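# Put the black pot upright in the middle upper cabinet

## Task

Set the black pot standing upright on the floor of the middle upper cabinet, pushed in deep enough that the cabinet doors could close in front of it, without disturbing anything else; the pot must not topple or be left tilted.

## Robot and tools

ROBOT. An omnidirectional wheeled base holds a column roughly 1.7 m high. A carriage rides up and down it (lift_m, 0 to 1 m) and carries two identical six-joint arms, each ending in a two-finger gripper. Arm bases sit near 0.57 m + lift_m above the floor, and parts of the carriage hang about 0.15 m lower. A hand can reach 0.78 m from its shoulder but only about 0.38 m below its arm base. The hand is about 0.16 m long and 0.1 m wide (0.14 m with fingers open). Fingertips are about 0.005 m thick in the closing direction and 0.02 m wide. The wrist camera sticks out 0.11 m to one side of joint 6's axis. Parked joints 1 to 6 are 0, 0.05, 0.05, 1.45, 0, 0, and with both arms parked the footprint is about 0.85 m wide by 0.65 m long. Cameras: carriage_camera faces forward, tilted about 20 degrees down; left_wrist_camera and right_wrist_camera look out past the fingertips. All images are 672x504.

FRAMES. Base frame: metres, origin on the floor below the base centre, x forward, y left, z up. left_hand and right_hand give, in this frame, the point between the finger pads; quat_wxyz rotates base axes into hand axes, with hand z along the fingers and hand y the opening direction ((1, 0, 0, 0) means pointing straight up with joints 1, 5, 6 at 0). Reported hand positions can be off, usually too high, more so at long reach. base_odometry is in the frame the base had at scene start, counts wheel rotation only (slip counts as motion), heading in rad, left positive, -3.142 to 3.142; it can drift a degree or two.

move. Every key except cameras belongs to one action; give base, joints or both, plus optional speeds and min_time_s. All parts start together.
- base: a dict with exactly one key, a relative displacement measured from where the base last reported itself: translate_m (metres, forward positive, -2 to 2), strafe_m (metres, left positive, -2 to 2) or rotate_rad (radians, counter-clockwise/left positive, -6.3 to 6.3).
- joints: absolute targets by name, one flat dict covering both arms: lift_m 0 to 1 (m); for each side X in left/right: X_joint1_rad -2.617 to 3.054 (turn about vertical, 0 ahead, positive left), X_joint2_rad 0 to 3.141 (shoulder: 0 upper arm level backward, 1.57 vertical, 3.14 level forward), X_joint3_rad 0 to 3.141 (elbow, 0 folded, 3.14 straight), X_joint4_rad -1.57 to 1.57 (wrist pitch, positive lifts fingertips), X_joint5_rad -1.57 to 1.57 (wrist yaw, positive swings fingertips right), X_joint6_rad -2.094 to 2.094 (roll about the fingers, positive clockwise viewed from the forearm), X_gripper_m 0 to 0.093 (pad gap in m). Done tolerances: lift 0.004, joints 1 to 6: 0.02, 0.105, 0.06, 0.04, 0.025, 0.02, gripper 0.004. Joints left out may keep pushing to earlier targets.
- speeds: caps for this action only: translate_m and strafe_m 0.02 to 0.5 m/s, rotate_rad 0.05 to 1.57 rad/s, lift_m 0.08 to 0.25 m/s (the maximum is the default).
- min_time_s: 0.1 to 8 s, a lower bound on each arm and gripper motion's duration; it makes paths straighter (without it, a 0.1 m+ move may stray about 2 cm).
- cameras: list of names or "all"; omitted/null means all, [] means none.
An action lasts at most 15 s; base motion ends after 14 s with time_out. Unknown keys make a call invalid; out-of-range values get it refused. A refusal, or a stop that interrupts a call, cancels the later move, wait and finished_scene calls in the same reply (an invalid call does not).

wait: seconds 0 to 10, optional cameras; commands nothing and returns state and images. zoom_image: camera plus region [x0, y0, x1, y1] in pixels of that camera's latest image, at most 504 by 504, top-left origin; the camera must be in the latest images. finished_scene: scene, the current scene's number (integer 1 to 3); irreversible, the goal must hold without the robot, and further calls in the reply go to the next scene.

RESULTS. The pictures line lists image order; images may lag the state slightly. The move line reads done or the worst status. base_status/joint_status words: done (for the base, wheels turned enough even if slipping), off_target (resting short, maybe still pushing), contact_stop and time_out (target dropped, holding), not_followed (arm targets withheld by the self-collision check, may still be retried), limit_stop_at_motor_heat (resend the target). on_its_own lists uncommanded behaviour; "held at" is a target. motor_effort is percent of max, positive toward larger values, peak in brackets; drive_wheels ignores sign. Joint torques follow joint order, include arm weight, and joints 1 to 3 wrap at ±28 N m. A gripper squeezing something reads up to 0.005 m under its width; closed on nothing reads 0.000 to 0.002. To release, command well above the reading. If lift effort keeps dropping while lowering, a hand or load is resting on something.

CAUTIONS. The robot keeps its last command while you think. Arms have no contact stop and spring to targets once freed; the base and lift can miss contacts, and the base ignores the arms. Back off about 0.2 m (or turn back) if stuck pressed. Never reverse under a table edge into the column. Tipping risk rises with a high carriage, stretched or loaded arms, pushing and sudden stops; only images show a lean. Keep the arms from striking or squeezing each other; to untangle withheld arms, resend one arm's readings with joint 1 turned away, then the other. A level hand sags 7 to 25 cm under 1 kg. Stretched or loaded arms heat; MOTOR HOT appears at 75 °C, and at 100 °C (OVER-TEMPERATURE FAULT) the arm goes limp for 30 to 60 s, so park arms when idle. Avoid drops, releasing moving objects, slams and hard pushes; something may briefly nudge loose objects.

Each tool is called after "Emit:" as name(argument=value, ...) on one line, values as JSON.

## Session

Emit:
move()

Scene clock: 0.00 s.
Joint torques (N m): no reading
base_odometry: x=+0.000 y=+0.000 heading=+0.000
base_status: not commanded
joint_positions: lift_m=+0.300 left_joint1_rad=+0.011 left_joint2_rad=+0.066 left_joint3_rad=+0.024 left_joint4_rad=+1.484 left_joint5_rad=+0.006 left_joint6_rad=-0.041 left_gripper_m=+0.09396 right_joint1_rad=+0.001 right_joint2_rad=+0.045 right_joint3_rad=+0.056 right_joint4_rad=+1.494 right_joint5_rad=+0.030 right_joint6_rad=+0.014 right_gripper_m=+0.09396
joint_status: not commanded
motor_effort: lift_m=+23 drive_wheels=-3
left_hand: x=+0.2581 y=+0.3029 z=+1.2986 quat_wxyz=(+0.998, +0.001, +0.064, -0.015) (m; base frame)
right_hand: x=+0.2395 y=-0.3086 z=+1.3076 quat_wxyz=(+0.999, +0.015, +0.033, +0.007) (m; base frame)
pictures: carriage_camera, left_wrist_camera, right_wrist_camera

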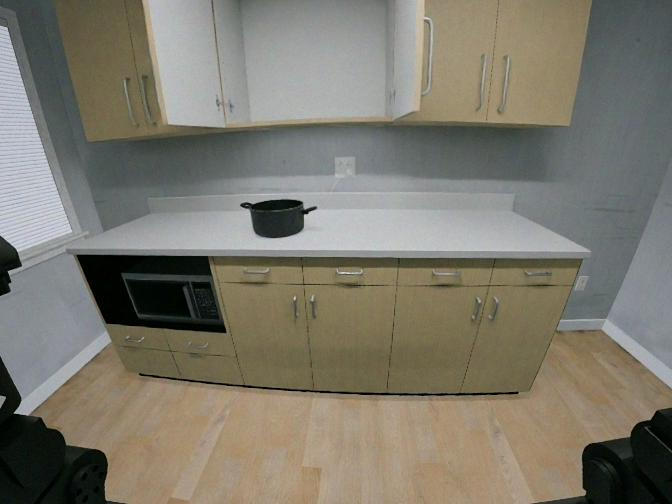

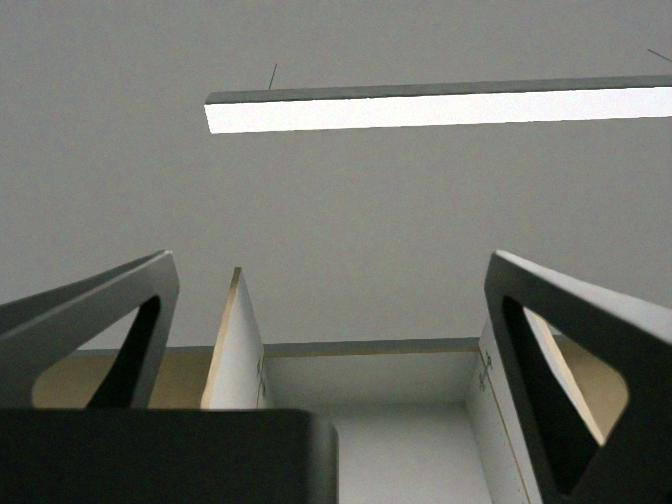

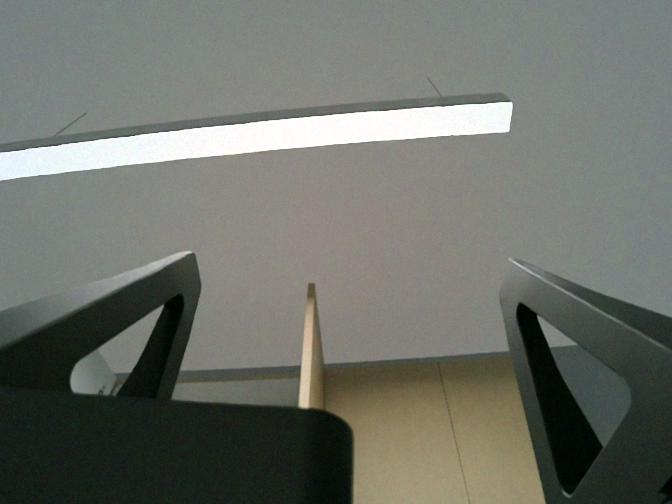

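Emit:
zoom_image(camera="carriage_camera", region=[200, 170, 360, 290])

Emit:
zoom_image(camera="carriage_camera", region=[130, 0, 470, 140])

Scaled by 3.150 from the camera's 672x504 image, which has a finer 960x720 frame.

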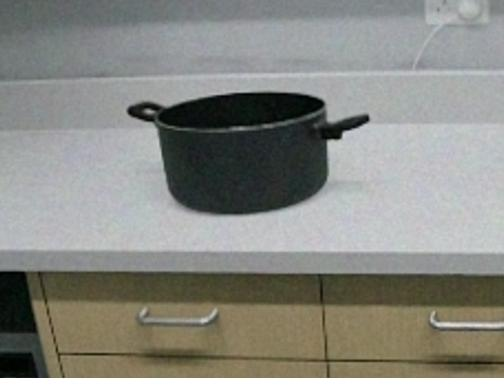

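Scaled by 1.482 from the camera's 672x504 image, which has a finer 960x720 frame.

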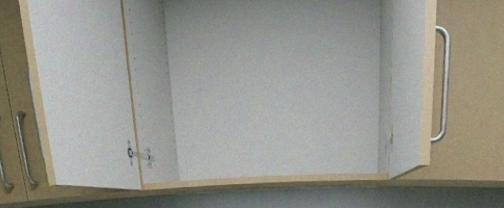

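Emit:
move(joints={"left_joint1_rad": 0, "left_joint2_rad": 1.2, "left_joint3_rad": 1.2, "left_joint4_rad": 0, "left_joint5_rad": 0, "left_joint6_rad": 0, "right_joint1_rad": 0, "right_joint2_rad": 1.2, "right_joint3_rad": 1.2, "right_joint4_rad": 0, "right_joint5_rad": 0, "right_joint6_rad": 0}, min_time_s=3)

Scene clock: 10.53 s.
Joint torques (N m): left_arm=[-0.81 -4.56 9.65 2.4 -0.03 0.15] | right_arm=[-0.14 -3.97 9.47 1.99 -0.18 -0.15]
move: done
base_odometry: x=+0.000 y=+0.000 heading=+0.000
base_status: not commanded
joint_positions: lift_m=+0.300 left_joint1_rad=+0.008 left_joint2_rad=+1.195 left_joint3_rad=+1.168 left_joint4_rad=+0.003 left_joint5_rad=+0.006 left_joint6_rad=-0.011 left_gripper_m=+0.09396 right_joint1_rad=+0.001 right_joint2_rad=+1.196 right_joint3_rad=+1.164 right_joint4_rad=+0.004 right_joint5_rad=+0.015 right_joint6_rad=+0.013 right_gripper_m=+0.09396
joint_status: all done
motor_effort: lift_m=+23(23) drive_wheels=-2(4)
left_hand: x=+0.6382 y=+0.3059 z=+1.2805 quat_wxyz=(+0.698, -0.005, +0.716, -0.003) (m; base frame)
right_hand: x=+0.6385 y=-0.3057 z=+1.2788 quat_wxyz=(+0.697, +0.010, +0.717, -0.001) (m; base frame)
pictures: carriage_camera, left_wrist_camera, right_wrist_camera

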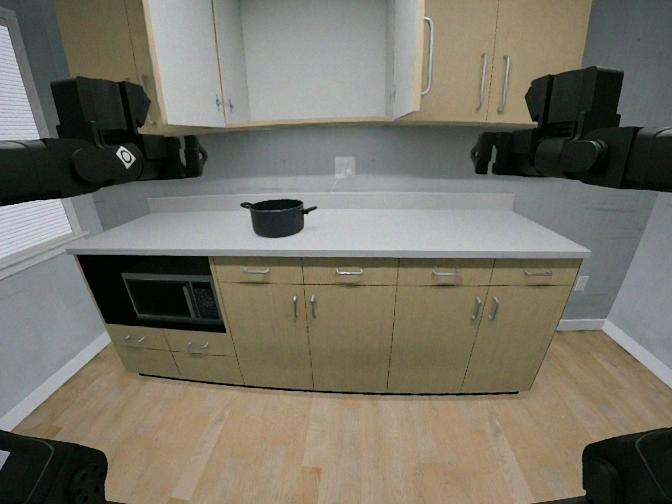

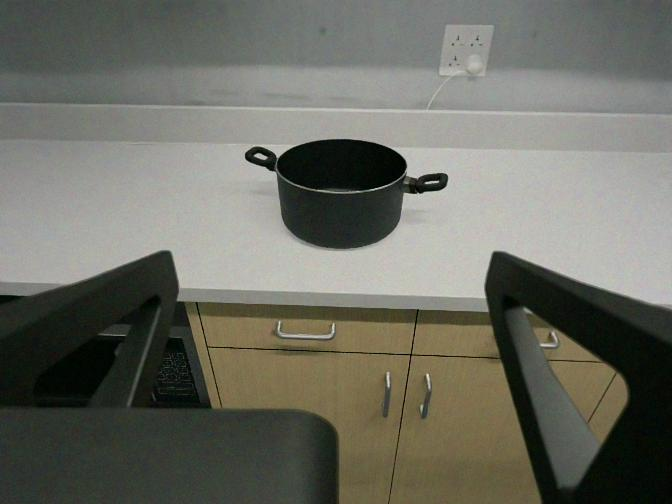

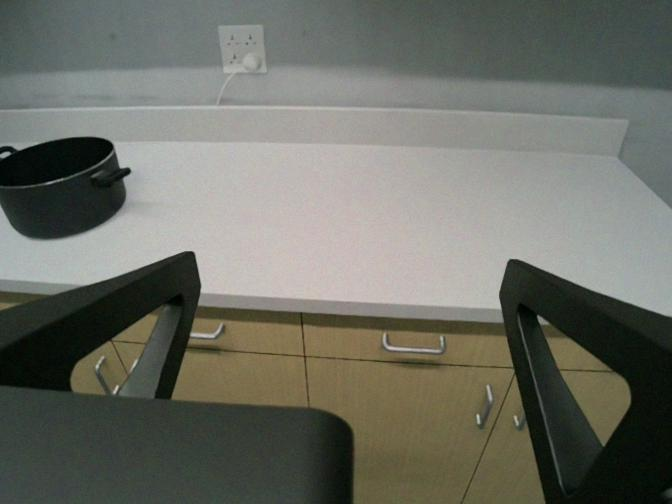

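Emit:
zoom_image(camera="carriage_camera", region=[120, 90, 240, 210])

Emit:
zoom_image(camera="left_wrist_camera", region=[200, 100, 500, 300])

Scaled by 4.200 from the camera's 672x504 image, which has a finer 960x720 frame.

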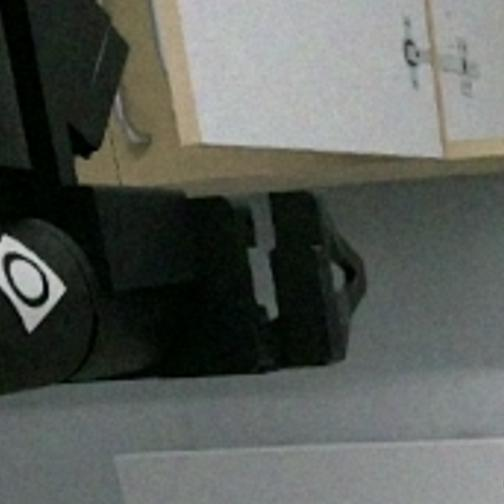

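Scaled by 1.680 from the camera's 672x504 image, which has a finer 960x720 frame.

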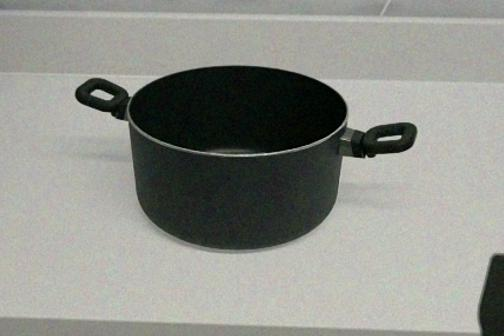

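Emit:
move(base={"translate_m": 0.2}, joints={"lift_m": 0.2}, speeds={"translate_m": 0.2})

Scene clock: 23.03 s.
Joint torques (N m): left_arm=[-0.62 -4.89 8.4 2.61 -0.02 0.15] | right_arm=[-0.13 -4.4 8.2 2.14 -0.16 -0.14]
move: done
base_odometry: x=+0.200 y=+0.000 heading=-0.001
base_status: done
joint_positions: lift_m=+0.200 left_joint1_rad=+0.006 left_joint2_rad=+1.200 left_joint3_rad=+1.182 left_joint4_rad=-0.016 left_joint5_rad=+0.006 left_joint6_rad=-0.011 left_gripper_m=+0.09396 right_joint1_rad=+0.001 right_joint2_rad=+1.200 right_joint3_rad=+1.180 right_joint4_rad=-0.012 right_joint5_rad=+0.014 right_joint6_rad=+0.013 right_gripper_m=+0.09396
joint_status: all done
motor_effort: lift_m=+21(22) drive_wheels=-5(10)
left_hand: x=+0.6387 y=+0.3051 z=+1.1813 quat_wxyz=(+0.695, -0.004, +0.719, -0.004) (m; base frame)
right_hand: x=+0.6390 y=-0.3055 z=+1.1811 quat_wxyz=(+0.696, +0.009, +0.718, +0.000) (m; base frame)
pictures: carriage_camera, left_wrist_camera, right_wrist_camera

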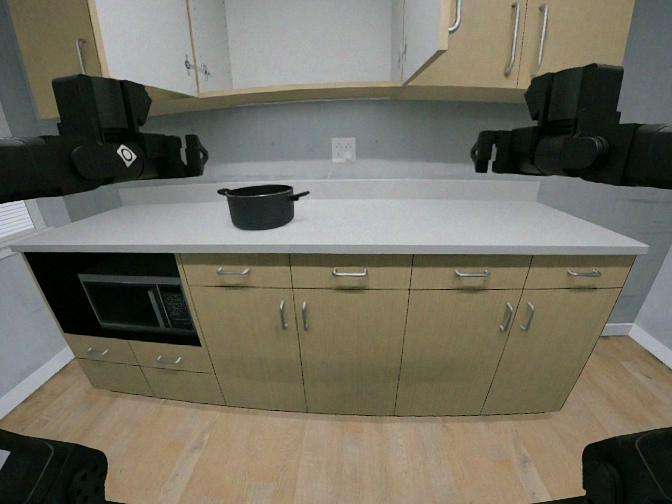

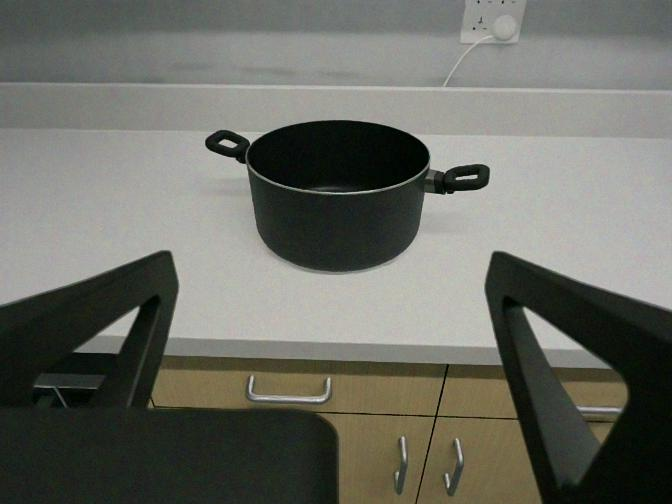

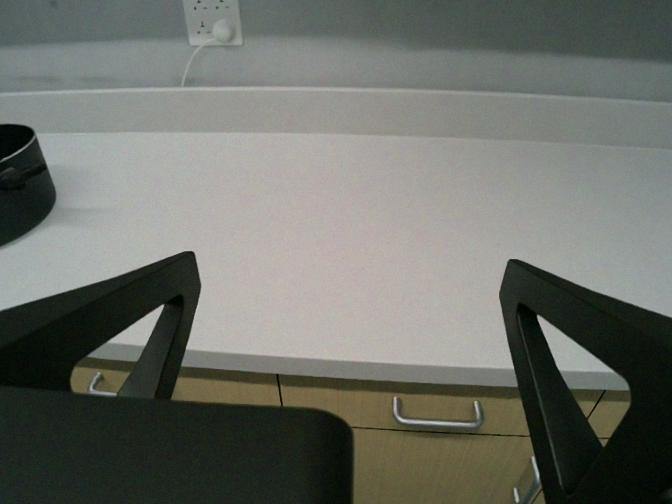

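Emit:
zoom_image(camera="carriage_camera", region=[200, 160, 360, 280])

Emit:
zoom_image(camera="carriage_camera", region=[180, 40, 460, 140])

Scaled by 3.150 from the camera's 672x504 image, which has a finer 960x720 frame.

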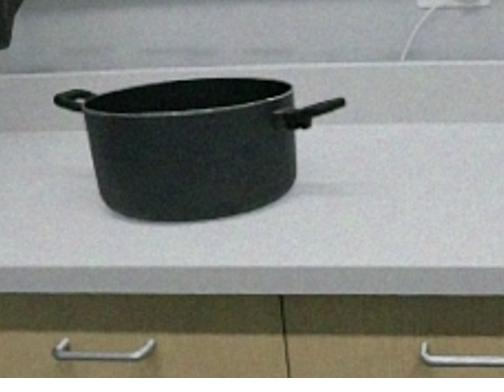

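Scaled by 1.800 from the camera's 672x504 image, which has a finer 960x720 frame.

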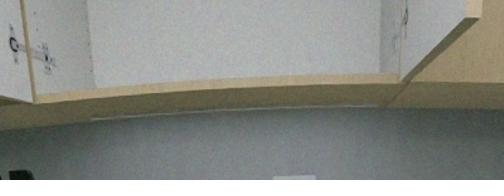

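Emit:
move(joints={"lift_m": 0.5}, cameras=["carriage_camera"])

Emit:
zoom_image(camera="carriage_camera", region=[200, 200, 360, 320])

Emit:
zoom_image(camera="carriage_camera", region=[160, 60, 500, 200])

Scene clock: 26.40 s.
Joint torques (N m): left_arm=[-0.66 -5.16 8.4 2.56 -0.01 0.16] | right_arm=[-0.23 -4.52 8.21 2.04 -0.18 -0.15]
move: done
base_odometry: x=+0.200 y=+0.000 heading=+0.000
base_status: not commanded
joint_positions: lift_m=+0.500 left_joint1_rad=+0.006 left_joint2_rad=+1.201 left_joint3_rad=+1.182 left_joint4_rad=-0.012 left_joint5_rad=+0.006 left_joint6_rad=-0.011 left_gripper_m=+0.09396 right_joint1_rad=+0.001 right_joint2_rad=+1.202 right_joint3_rad=+1.180 right_joint4_rad=-0.004 right_joint5_rad=+0.014 right_joint6_rad=+0.013 right_gripper_m=+0.09396
joint_status: all done
motor_effort: lift_m=+23(29) drive_wheels=+0(6)
left_hand: x=+0.6393 y=+0.3051 z=+1.4812 quat_wxyz=(+0.696, -0.004, +0.718, -0.004) (m; base frame)
right_hand: x=+0.6394 y=-0.3055 z=+1.4822 quat_wxyz=(+0.698, +0.009, +0.716, +0.000) (m; base frame)
pictures: carriage_camera

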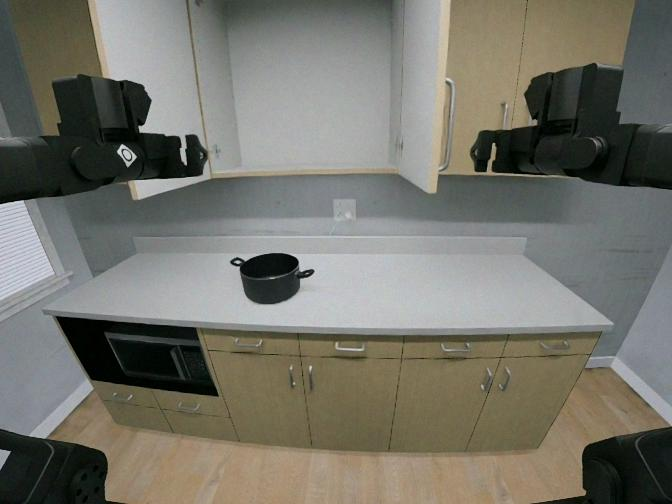

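Scaled by 3.150 from the camera's 672x504 image, which has a finer 960x720 frame.

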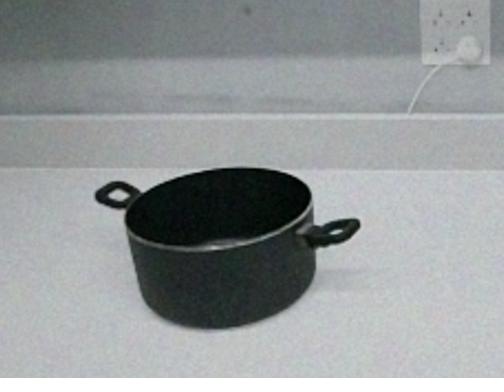

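Scaled by 1.482 from the camera's 672x504 image, which has a finer 960x720 frame.

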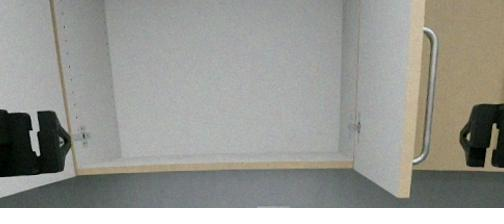

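Emit:
zoom_image(camera="carriage_camera", region=[230, 280, 350, 370])

Scaled by 4.200 from the camera's 672x504 image, which has a finer 960x720 frame.

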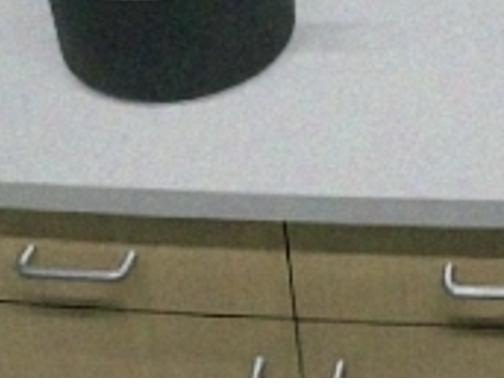

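Emit:
move(joints={"left_joint1_rad": -0.4, "left_joint5_rad": -0.4, "right_joint1_rad": 0.4, "right_joint5_rad": 0.4, "left_joint6_rad": -1.57, "right_joint6_rad": 1.57}, min_time_s=3)

Scene clock: 44.47 s.
Joint torques (N m): left_arm=[-0.72 -5.08 8.38 2.44 -0.1 0] | right_arm=[0.38 -4.53 8.18 1.96 0.19 0.04]
move: done
base_odometry: x=+0.200 y=+0.000 heading=+0.000
base_status: not commanded
joint_positions: lift_m=+0.500 left_joint1_rad=-0.394 left_joint2_rad=+1.201 left_joint3_rad=+1.182 left_joint4_rad=-0.012 left_joint5_rad=-0.387 left_joint6_rad=-1.558 left_gripper_m=+0.09397 right_joint1_rad=+0.395 right_joint2_rad=+1.202 right_joint3_rad=+1.180 right_joint4_rad=-0.004 right_joint5_rad=+0.384 right_joint6_rad=+1.556 right_gripper_m=+0.09396
joint_status: all done
motor_effort: lift_m=+23(23) drive_wheels=-4(6)
left_hand: x=+0.6206 y=+0.2085 z=+1.4816 quat_wxyz=(+0.497, -0.499, +0.515, -0.488) (m; base frame)
right_hand: x=+0.6206 y=-0.2076 z=+1.4825 quat_wxyz=(+0.498, +0.497, +0.514, +0.491) (m; base frame)
pictures: carriage_camera, left_wrist_camera, right_wrist_camera

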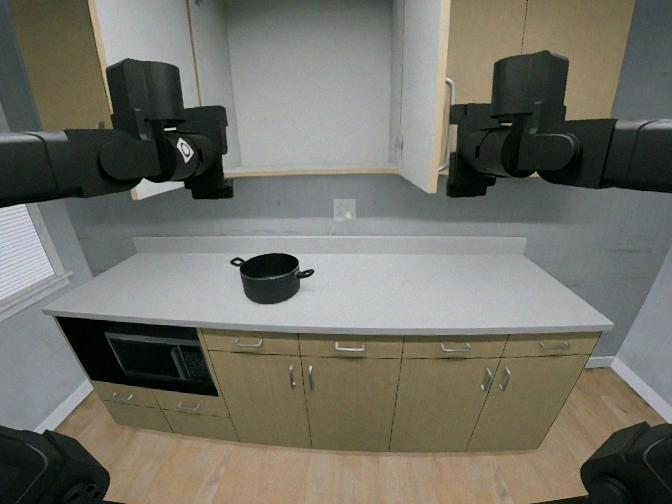

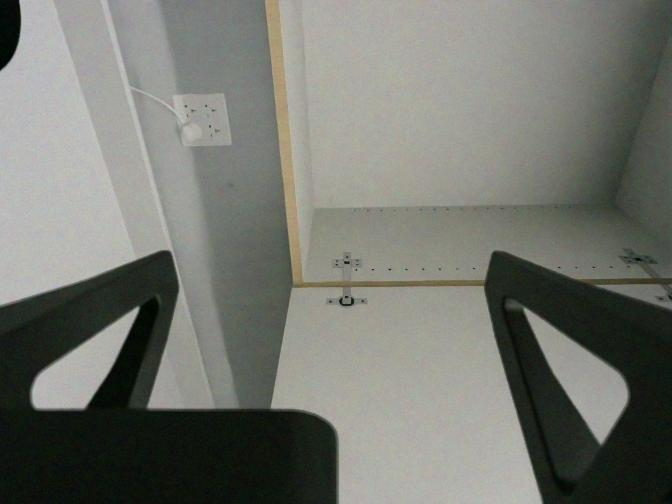

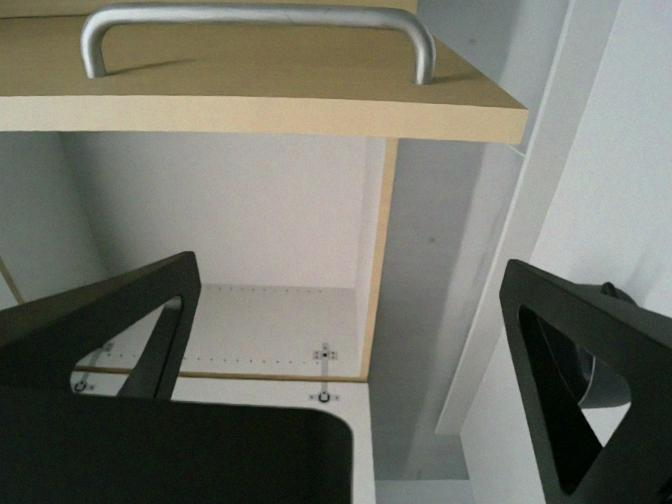

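Emit:
move(joints={"lift_m": 0.33, "left_joint1_rad": -0.35, "left_joint2_rad": 2.326, "left_joint3_rad": 1.625, "left_joint4_rad": 0.70, "left_joint5_rad": -0.60, "left_joint6_rad": -1.57, "right_joint1_rad": 0.35, "right_joint2_rad": 2.326, "right_joint3_rad": 1.625, "right_joint4_rad": 0.70, "right_joint5_rad": 0.60, "right_joint6_rad": 1.57}, min_time_s=4, base={"rotate_rad": -0.358}, speeds={"rotate_rad": 0.2})

Scene clock: 56.00 s.
Joint torques (N m): left_arm=[0.51 -14.9 8.95 2.57 -0.11 0.01] | right_arm=[-0.5 -13.87 8.61 2.06 0.22 0.03]
move: done
base_odometry: x=+0.200 y=+0.000 heading=-0.358
base_status: done
joint_positions: lift_m=+0.330 left_joint1_rad=-0.356 left_joint2_rad=+2.320 left_joint3_rad=+1.595 left_joint4_rad=+0.670 left_joint5_rad=-0.587 left_joint6_rad=-1.561 left_gripper_m=+0.09397 right_joint1_rad=+0.356 right_joint2_rad=+2.320 right_joint3_rad=+1.592 right_joint4_rad=+0.681 right_joint5_rad=+0.585 right_joint6_rad=+1.559 right_gripper_m=+0.09396
joint_status: all done
motor_effort: lift_m=+22(22) drive_wheels=+3(8)
left_hand: x=+0.8556 y=+0.1695 z=+1.0815 quat_wxyz=(+0.550, -0.558, +0.460, -0.418) (m; base frame)
right_hand: x=+0.8554 y=-0.1697 z=+1.0826 quat_wxyz=(+0.551, +0.556, +0.459, +0.420) (m; base frame)
pictures: carriage_camera, left_wrist_camera, right_wrist_camera

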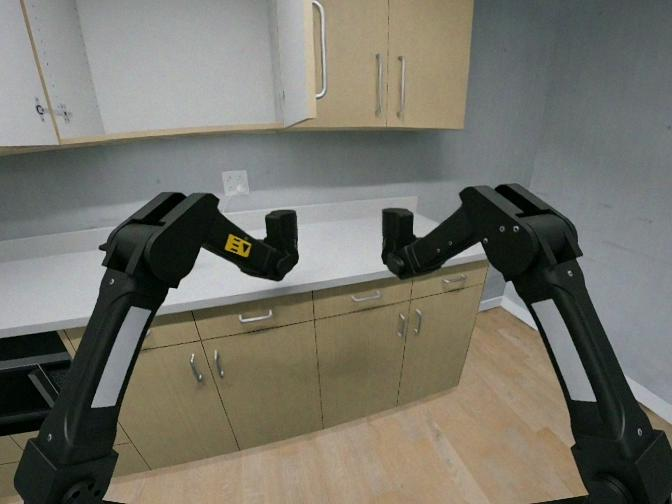

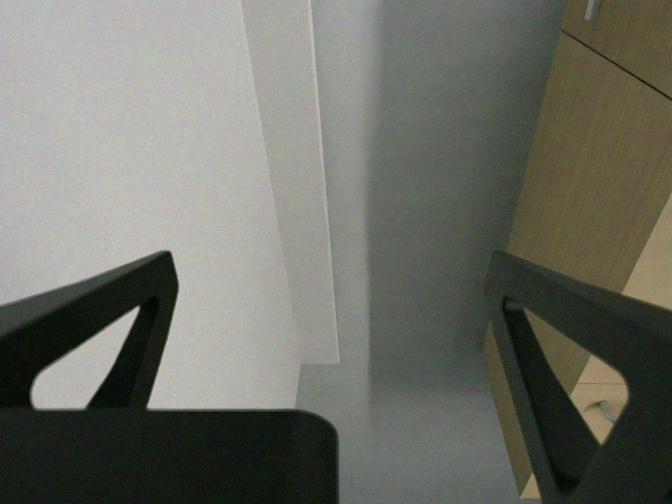

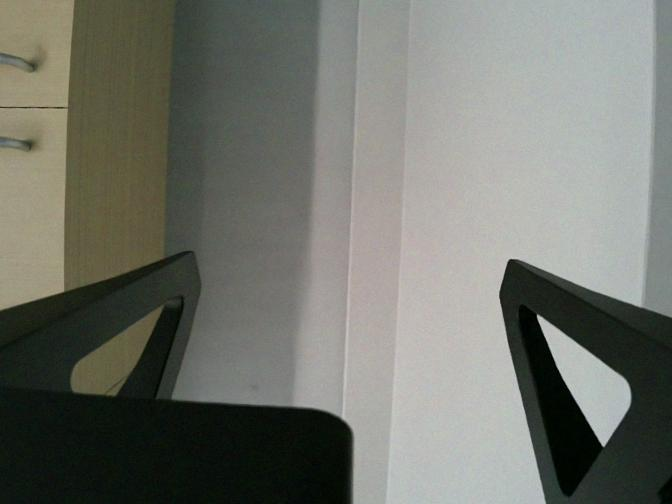

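Emit:
move(base={"translate_m": -0.10}, speeds={"translate_m": 0.3}, cameras=[])

Emit:
move(base={"strafe_m": 0.676}, speeds={"strafe_m": 0.3})

Scene clock: 59.63 s.
Joint torques (N m): left_arm=[0.2 -15.02 8.83 2.5 -0.09 0.01] | right_arm=[-0.42 -14.2 8.57 1.97 0.17 0.03]
move: done
base_odometry: x=+0.106 y=+0.035 heading=-0.359
base_status: done
joint_positions: lift_m=+0.330 left_joint1_rad=-0.353 left_joint2_rad=+2.321 left_joint3_rad=+1.597 left_joint4_rad=+0.675 left_joint5_rad=-0.589 left_joint6_rad=-1.561 left_gripper_m=+0.09397 right_joint1_rad=+0.353 right_joint2_rad=+2.322 right_joint3_rad=+1.593 right_joint4_rad=+0.686 right_joint5_rad=+0.587 right_joint6_rad=+1.559 right_gripper_m=+0.09396
joint_status: not commanded
motor_effort: lift_m=+22(22) drive_wheels=-7(11)
left_hand: x=+0.8561 y=+0.1717 z=+1.0823 quat_wxyz=(+0.552, -0.558, +0.457, -0.418) (m; base frame)
right_hand: x=+0.8560 y=-0.1716 z=+1.0834 quat_wxyz=(+0.553, +0.557, +0.456, +0.421) (m; base frame)
pictures: none
No camera images: "cameras" was empty.

Scene clock: 63.37 s.
Joint torques (N m): left_arm=[-0.01 -15.05 8.81 2.52 -0.08 -0.01] | right_arm=[-0.12 -14.11 8.53 1.96 0.18 0.03]
move: done
base_odometry: x=+0.344 y=+0.668 heading=-0.359
base_status: done
joint_positions: lift_m=+0.330 left_joint1_rad=-0.350 left_joint2_rad=+2.321 left_joint3_rad=+1.597 left_joint4_rad=+0.675 left_joint5_rad=-0.590 left_joint6_rad=-1.561 left_gripper_m=+0.09397 right_joint1_rad=+0.350 right_joint2_rad=+2.322 right_joint3_rad=+1.594 right_joint4_rad=+0.686 right_joint5_rad=+0.588 right_joint6_rad=+1.559 right_gripper_m=+0.09396
joint_status: not commanded
motor_effort: lift_m=+22(22) drive_wheels=-3(9)
left_hand: x=+0.8566 y=+0.1735 z=+1.0827 quat_wxyz=(+0.553, -0.559, +0.456, -0.417) (m; base frame)
right_hand: x=+0.8563 y=-0.1735 z=+1.0835 quat_wxyz=(+0.554, +0.558, +0.455, +0.420) (m; base frame)
pictures: carriage_camera, left_wrist_camera, right_wrist_camera

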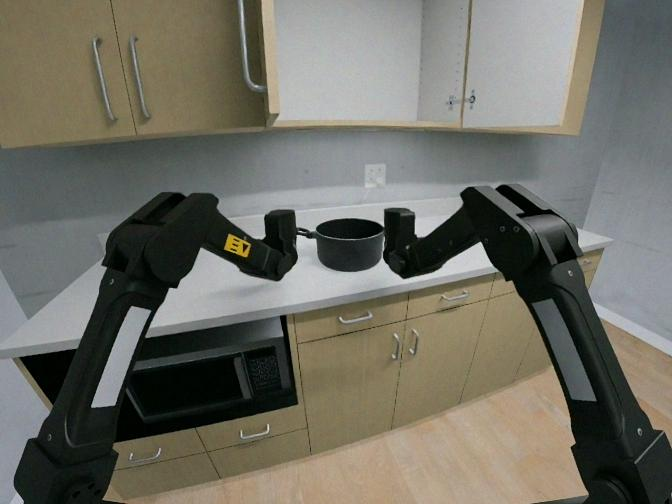

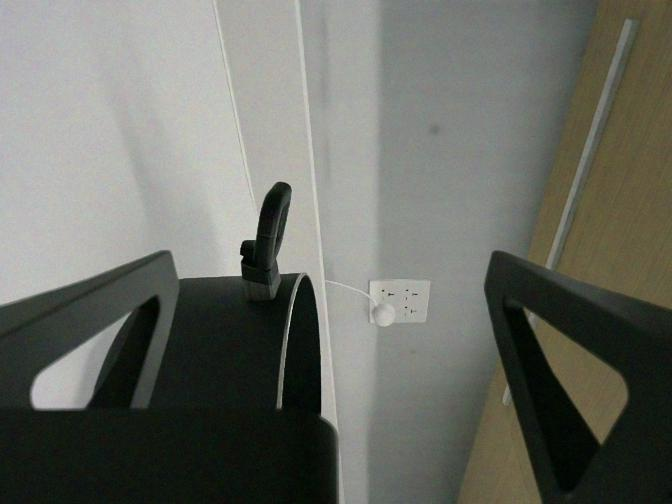

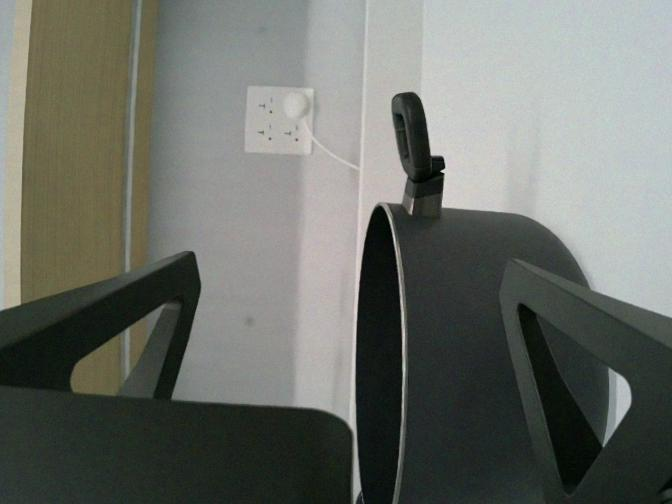

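Emit:
move(base={"strafe_m": -0.034}, joints={"lift_m": 0.272, "left_joint1_rad": -0.325, "left_joint4_rad": 0.745, "right_joint1_rad": 0.325, "right_joint4_rad": 0.737}, speeds={"strafe_m": 0.1}, min_time_s=1.5)

Scene clock: 69.47 s.
Joint torques (N m): left_arm=[0.55 -16.87 7.9 2.58 -0.06 0.01] | right_arm=[-0.57 -15.8 7.51 2.04 0.13 0.02]
move: done
base_odometry: x=+0.332 y=+0.636 heading=-0.359
base_status: done
joint_positions: lift_m=+0.272 left_joint1_rad=-0.331 left_joint2_rad=+2.339 left_joint3_rad=+1.607 left_joint4_rad=+0.715 left_joint5_rad=-0.591 left_joint6_rad=-1.561 left_gripper_m=+0.09397 right_joint1_rad=+0.330 right_joint2_rad=+2.338 right_joint3_rad=+1.605 right_joint4_rad=+0.718 right_joint5_rad=+0.589 right_joint6_rad=+1.559 right_gripper_m=+0.09396
joint_status: all done
motor_effort: lift_m=+21(22) drive_wheels=-2(10)
left_hand: x=+0.8614 y=+0.1850 z=+1.0268 quat_wxyz=(+0.561, -0.560, +0.440, -0.422) (m; base frame)
right_hand: x=+0.8613 y=-0.1853 z=+1.0275 quat_wxyz=(+0.561, +0.559, +0.440, +0.423) (m; base frame)
pictures: carriage_camera, left_wrist_camera, right_wrist_camera

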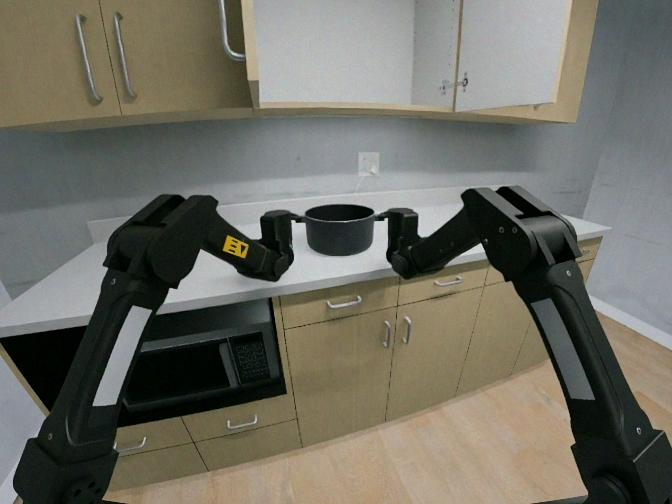

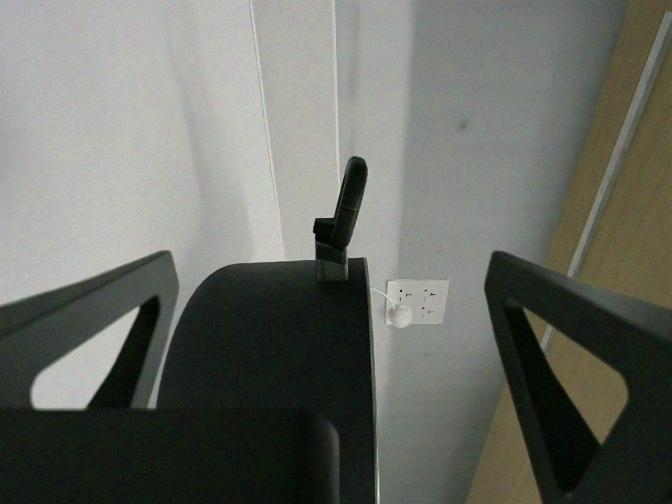

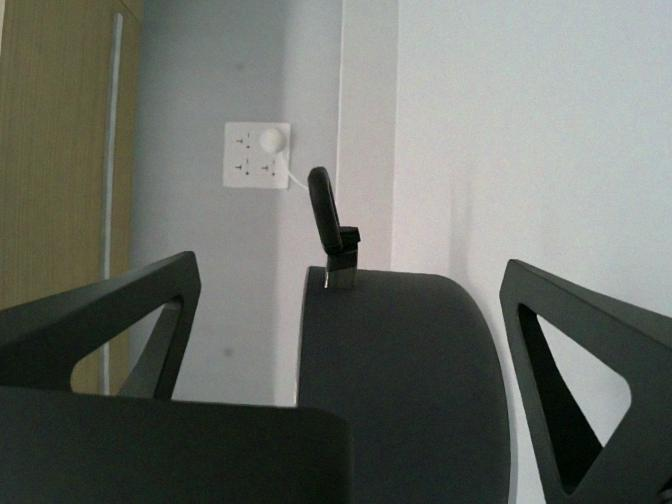

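Emit:
move(base={"translate_m": 0.11}, joints={"lift_m": 0.279}, speeds={"translate_m": 0.1})

Scene clock: 72.00 s.
Joint torques (N m): left_arm=[0.31 -16.91 7.65 2.41 -0.04 0] | right_arm=[-0.34 -15.84 7.43 1.92 0.12 0.02]
move: done
base_odometry: x=+0.435 y=+0.598 heading=-0.358
base_status: done
joint_positions: lift_m=+0.279 left_joint1_rad=-0.330 left_joint2_rad=+2.339 left_joint3_rad=+1.609 left_joint4_rad=+0.729 left_joint5_rad=-0.591 left_joint6_rad=-1.561 left_gripper_m=+0.09397 right_joint1_rad=+0.328 right_joint2_rad=+2.338 right_joint3_rad=+1.607 right_joint4_rad=+0.729 right_joint5_rad=+0.589 right_joint6_rad=+1.559 right_gripper_m=+0.09396
joint_status: all done
motor_effort: lift_m=+23(28) drive_wheels=-5(8)
left_hand: x=+0.8618 y=+0.1859 z=+1.0372 quat_wxyz=(+0.563, -0.559, +0.434, -0.427) (m; base frame)
right_hand: x=+0.8619 y=-0.1870 z=+1.0374 quat_wxyz=(+0.563, +0.558, +0.435, +0.427) (m; base frame)
pictures: carriage_camera, left_wrist_camera, right_wrist_camera

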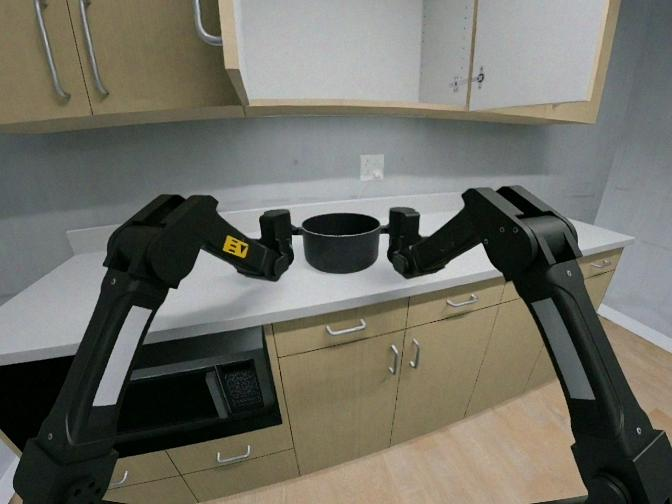

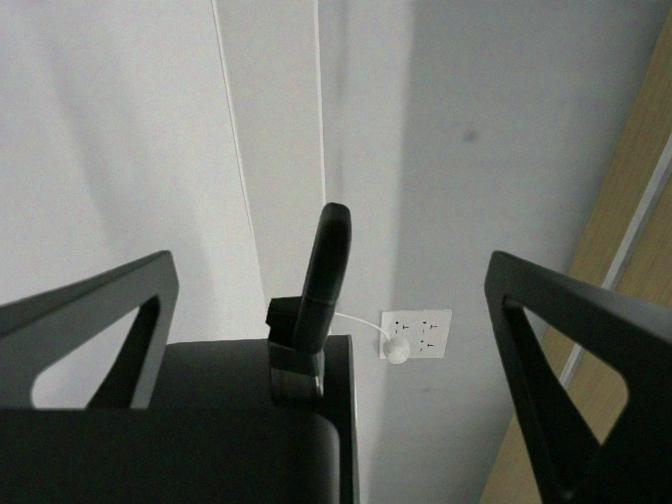

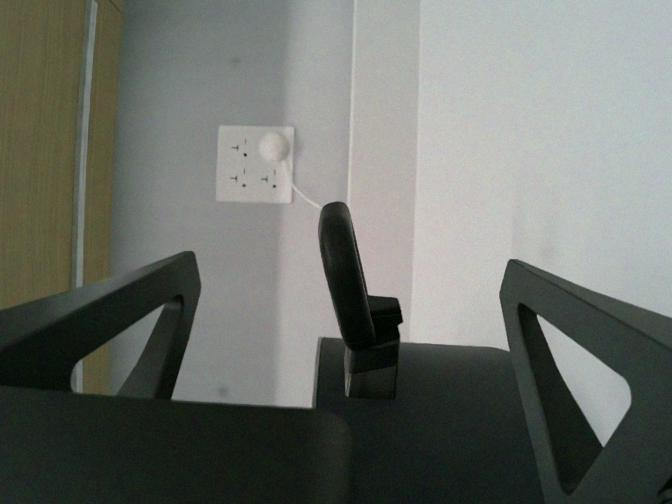

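Emit:
move(joints={"lift_m": 0.277, "left_joint1_rad": -0.342, "left_joint6_rad": -1.30, "right_joint1_rad": 0.342, "right_joint6_rad": 1.31}, min_time_s=1.5, cameras=[])

Emit:
move(base={"translate_m": 0.055}, speeds={"translate_m": 0.06})

Scene clock: 76.30 s.
Joint torques (N m): left_arm=[-0.68 -16.95 7.68 2.4 -0.06 0.24] | right_arm=[0.2 -15.83 7.42 1.94 0.13 -0.27]
move: done
base_odometry: x=+0.435 y=+0.598 heading=-0.358
base_status: not commanded
joint_positions: lift_m=+0.277 left_joint1_rad=-0.336 left_joint2_rad=+2.339 left_joint3_rad=+1.609 left_joint4_rad=+0.728 left_joint5_rad=-0.591 left_joint6_rad=-1.313 left_gripper_m=+0.09397 right_joint1_rad=+0.337 right_joint2_rad=+2.338 right_joint3_rad=+1.607 right_joint4_rad=+0.728 right_joint5_rad=+0.589 right_joint6_rad=+1.324 right_gripper_m=+0.09396
joint_status: all done
motor_effort: lift_m=+20(20) drive_wheels=+1(6)
left_hand: x=+0.8611 y=+0.1820 z=+1.0356 quat_wxyz=(+0.610, -0.499, +0.501, -0.356) (m; base frame)
right_hand: x=+0.8608 y=-0.1811 z=+1.0357 quat_wxyz=(+0.607, +0.502, +0.499, +0.360) (m; base frame)
pictures: none
No camera images: "cameras" was empty.

Scene clock: 77.83 s.
Joint torques (N m): left_arm=[-0.55 -16.94 7.6 2.4 -0.04 0.23] | right_arm=[0.02 -15.82 7.42 1.92 0.11 -0.22]
move: done
base_odometry: x=+0.486 y=+0.579 heading=-0.358
base_status: done
joint_positions: lift_m=+0.277 left_joint1_rad=-0.337 left_joint2_rad=+2.339 left_joint3_rad=+1.609 left_joint4_rad=+0.728 left_joint5_rad=-0.591 left_joint6_rad=-1.311 left_gripper_m=+0.09397 right_joint1_rad=+0.340 right_joint2_rad=+2.338 right_joint3_rad=+1.607 right_joint4_rad=+0.728 right_joint5_rad=+0.589 right_joint6_rad=+1.323 right_gripper_m=+0.09396
joint_status: not commanded
motor_effort: lift_m=+20(20) drive_wheels=-5(11)
left_hand: x=+0.8610 y=+0.1812 z=+1.0356 quat_wxyz=(+0.610, -0.499, +0.502, -0.356) (m; base frame)
right_hand: x=+0.8605 y=-0.1794 z=+1.0357 quat_wxyz=(+0.607, +0.501, +0.500, +0.361) (m; base frame)
pictures: carriage_camera, left_wrist_camera, right_wrist_camera

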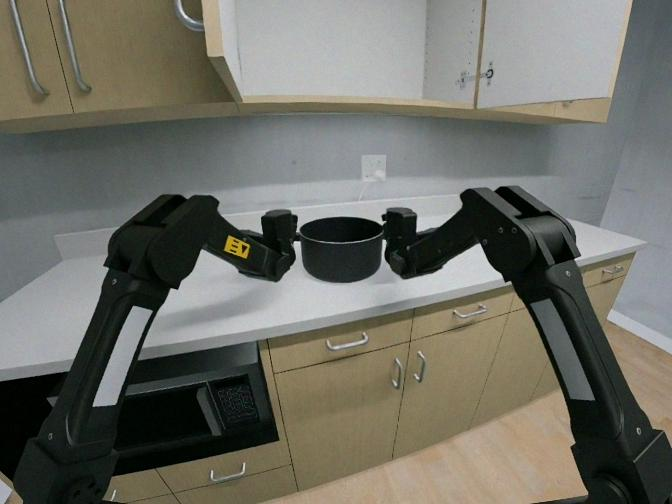

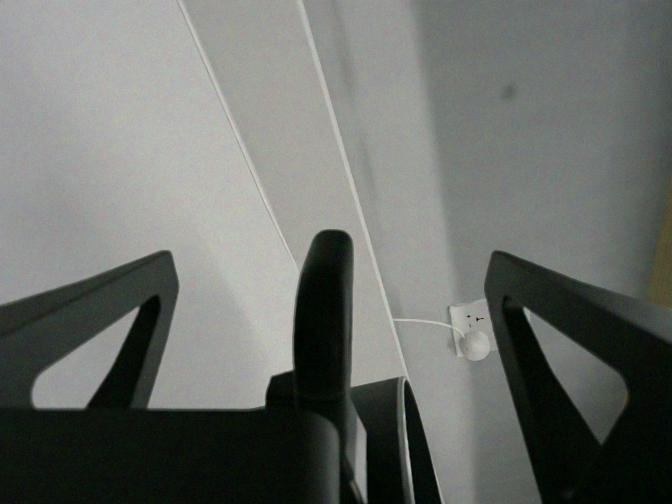

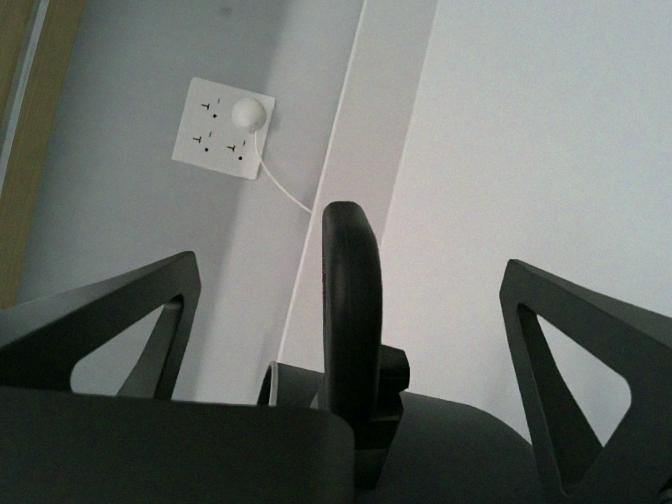

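Emit:
move(joints={"left_gripper_m": 0.022, "right_gripper_m": 0.022}, min_time_s=2.5)

Scene clock: 81.47 s.
Joint torques (N m): left_arm=[-0.58 -16.92 7.72 2.41 -0.05 0.23] | right_arm=[0.09 -15.77 7.46 1.92 0.13 -0.24]
move: done
base_odometry: x=+0.486 y=+0.579 heading=-0.358
base_status: not commanded
joint_positions: lift_m=+0.277 left_joint1_rad=-0.337 left_joint2_rad=+2.339 left_joint3_rad=+1.609 left_joint4_rad=+0.728 left_joint5_rad=-0.591 left_joint6_rad=-1.311 left_gripper_m=+0.02214 right_joint1_rad=+0.340 right_joint2_rad=+2.338 right_joint3_rad=+1.607 right_joint4_rad=+0.728 right_joint5_rad=+0.589 right_joint6_rad=+1.322 right_gripper_m=+0.02212
joint_status: all done
motor_effort: lift_m=+20(20) drive_wheels=-6(7)
left_hand: x=+0.8610 y=+0.1812 z=+1.0356 quat_wxyz=(+0.610, -0.499, +0.502, -0.356) (m; base frame)
right_hand: x=+0.8605 y=-0.1794 z=+1.0357 quat_wxyz=(+0.607, +0.500, +0.501, +0.361) (m; base frame)
pictures: carriage_camera, left_wrist_camera, right_wrist_camera

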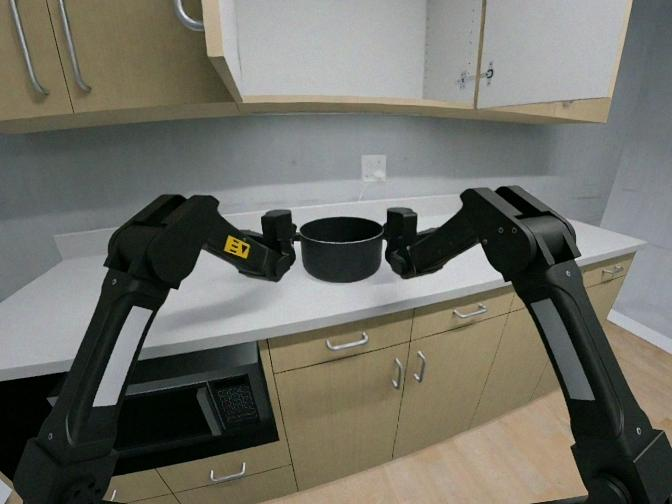

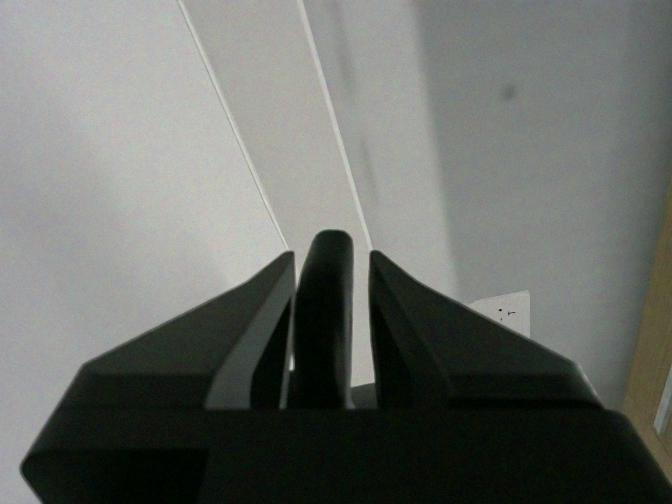

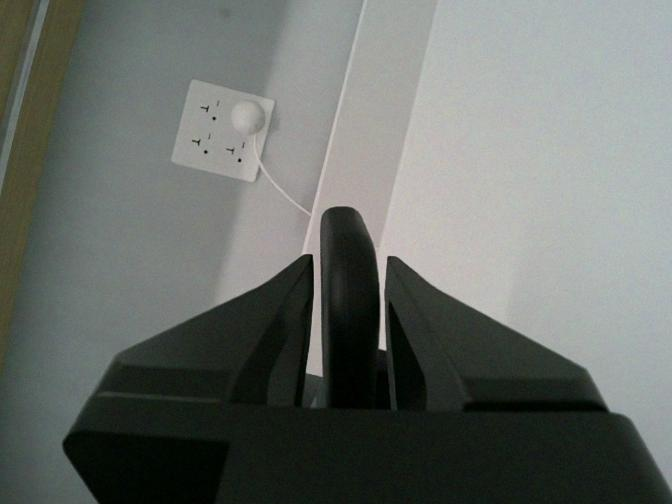

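Emit:
move(joints={"left_gripper_m": 0.008, "right_gripper_m": 0.008}, min_time_s=2.5)

Scene clock: 90.40 s.
Joint torques (N m): left_arm=[-0.51 -16.99 7.62 2.29 -0.09 0.23] | right_arm=[0.08 -15.75 7.47 1.81 0.1 -0.15]
move: done
base_odometry: x=+0.486 y=+0.579 heading=-0.358
base_status: not commanded
joint_positions: lift_m=+0.277 left_joint1_rad=-0.337 left_joint2_rad=+2.339 left_joint3_rad=+1.609 left_joint4_rad=+0.739 left_joint5_rad=-0.588 left_joint6_rad=-1.311 left_gripper_m=+0.01085 right_joint1_rad=+0.340 right_joint2_rad=+2.338 right_joint3_rad=+1.607 right_joint4_rad=+0.739 right_joint5_rad=+0.591 right_joint6_rad=+1.315 right_gripper_m=+0.00994
joint_status: all done
motor_effort: lift_m=+20(20) drive_wheels=-6(7)
left_hand: x=+0.8611 y=+0.1807 z=+1.0380 quat_wxyz=(+0.611, -0.497, +0.499, -0.361) (m; base frame)
right_hand: x=+0.8604 y=-0.1797 z=+1.0380 quat_wxyz=(+0.611, +0.498, +0.498, +0.361) (m; base frame)
pictures: carriage_camera, left_wrist_camera, right_wrist_camera

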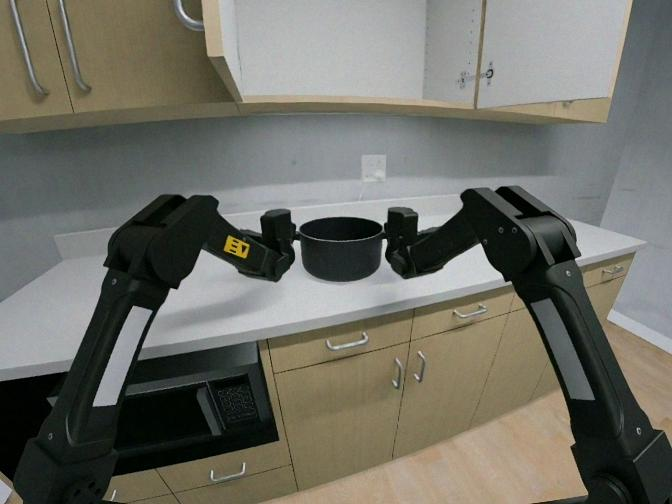

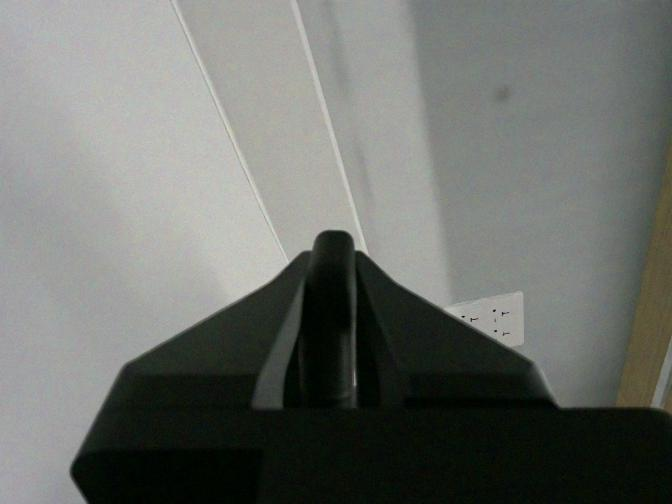

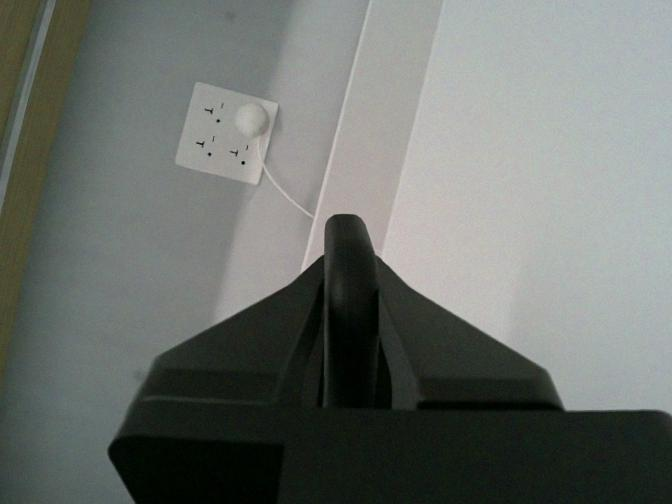

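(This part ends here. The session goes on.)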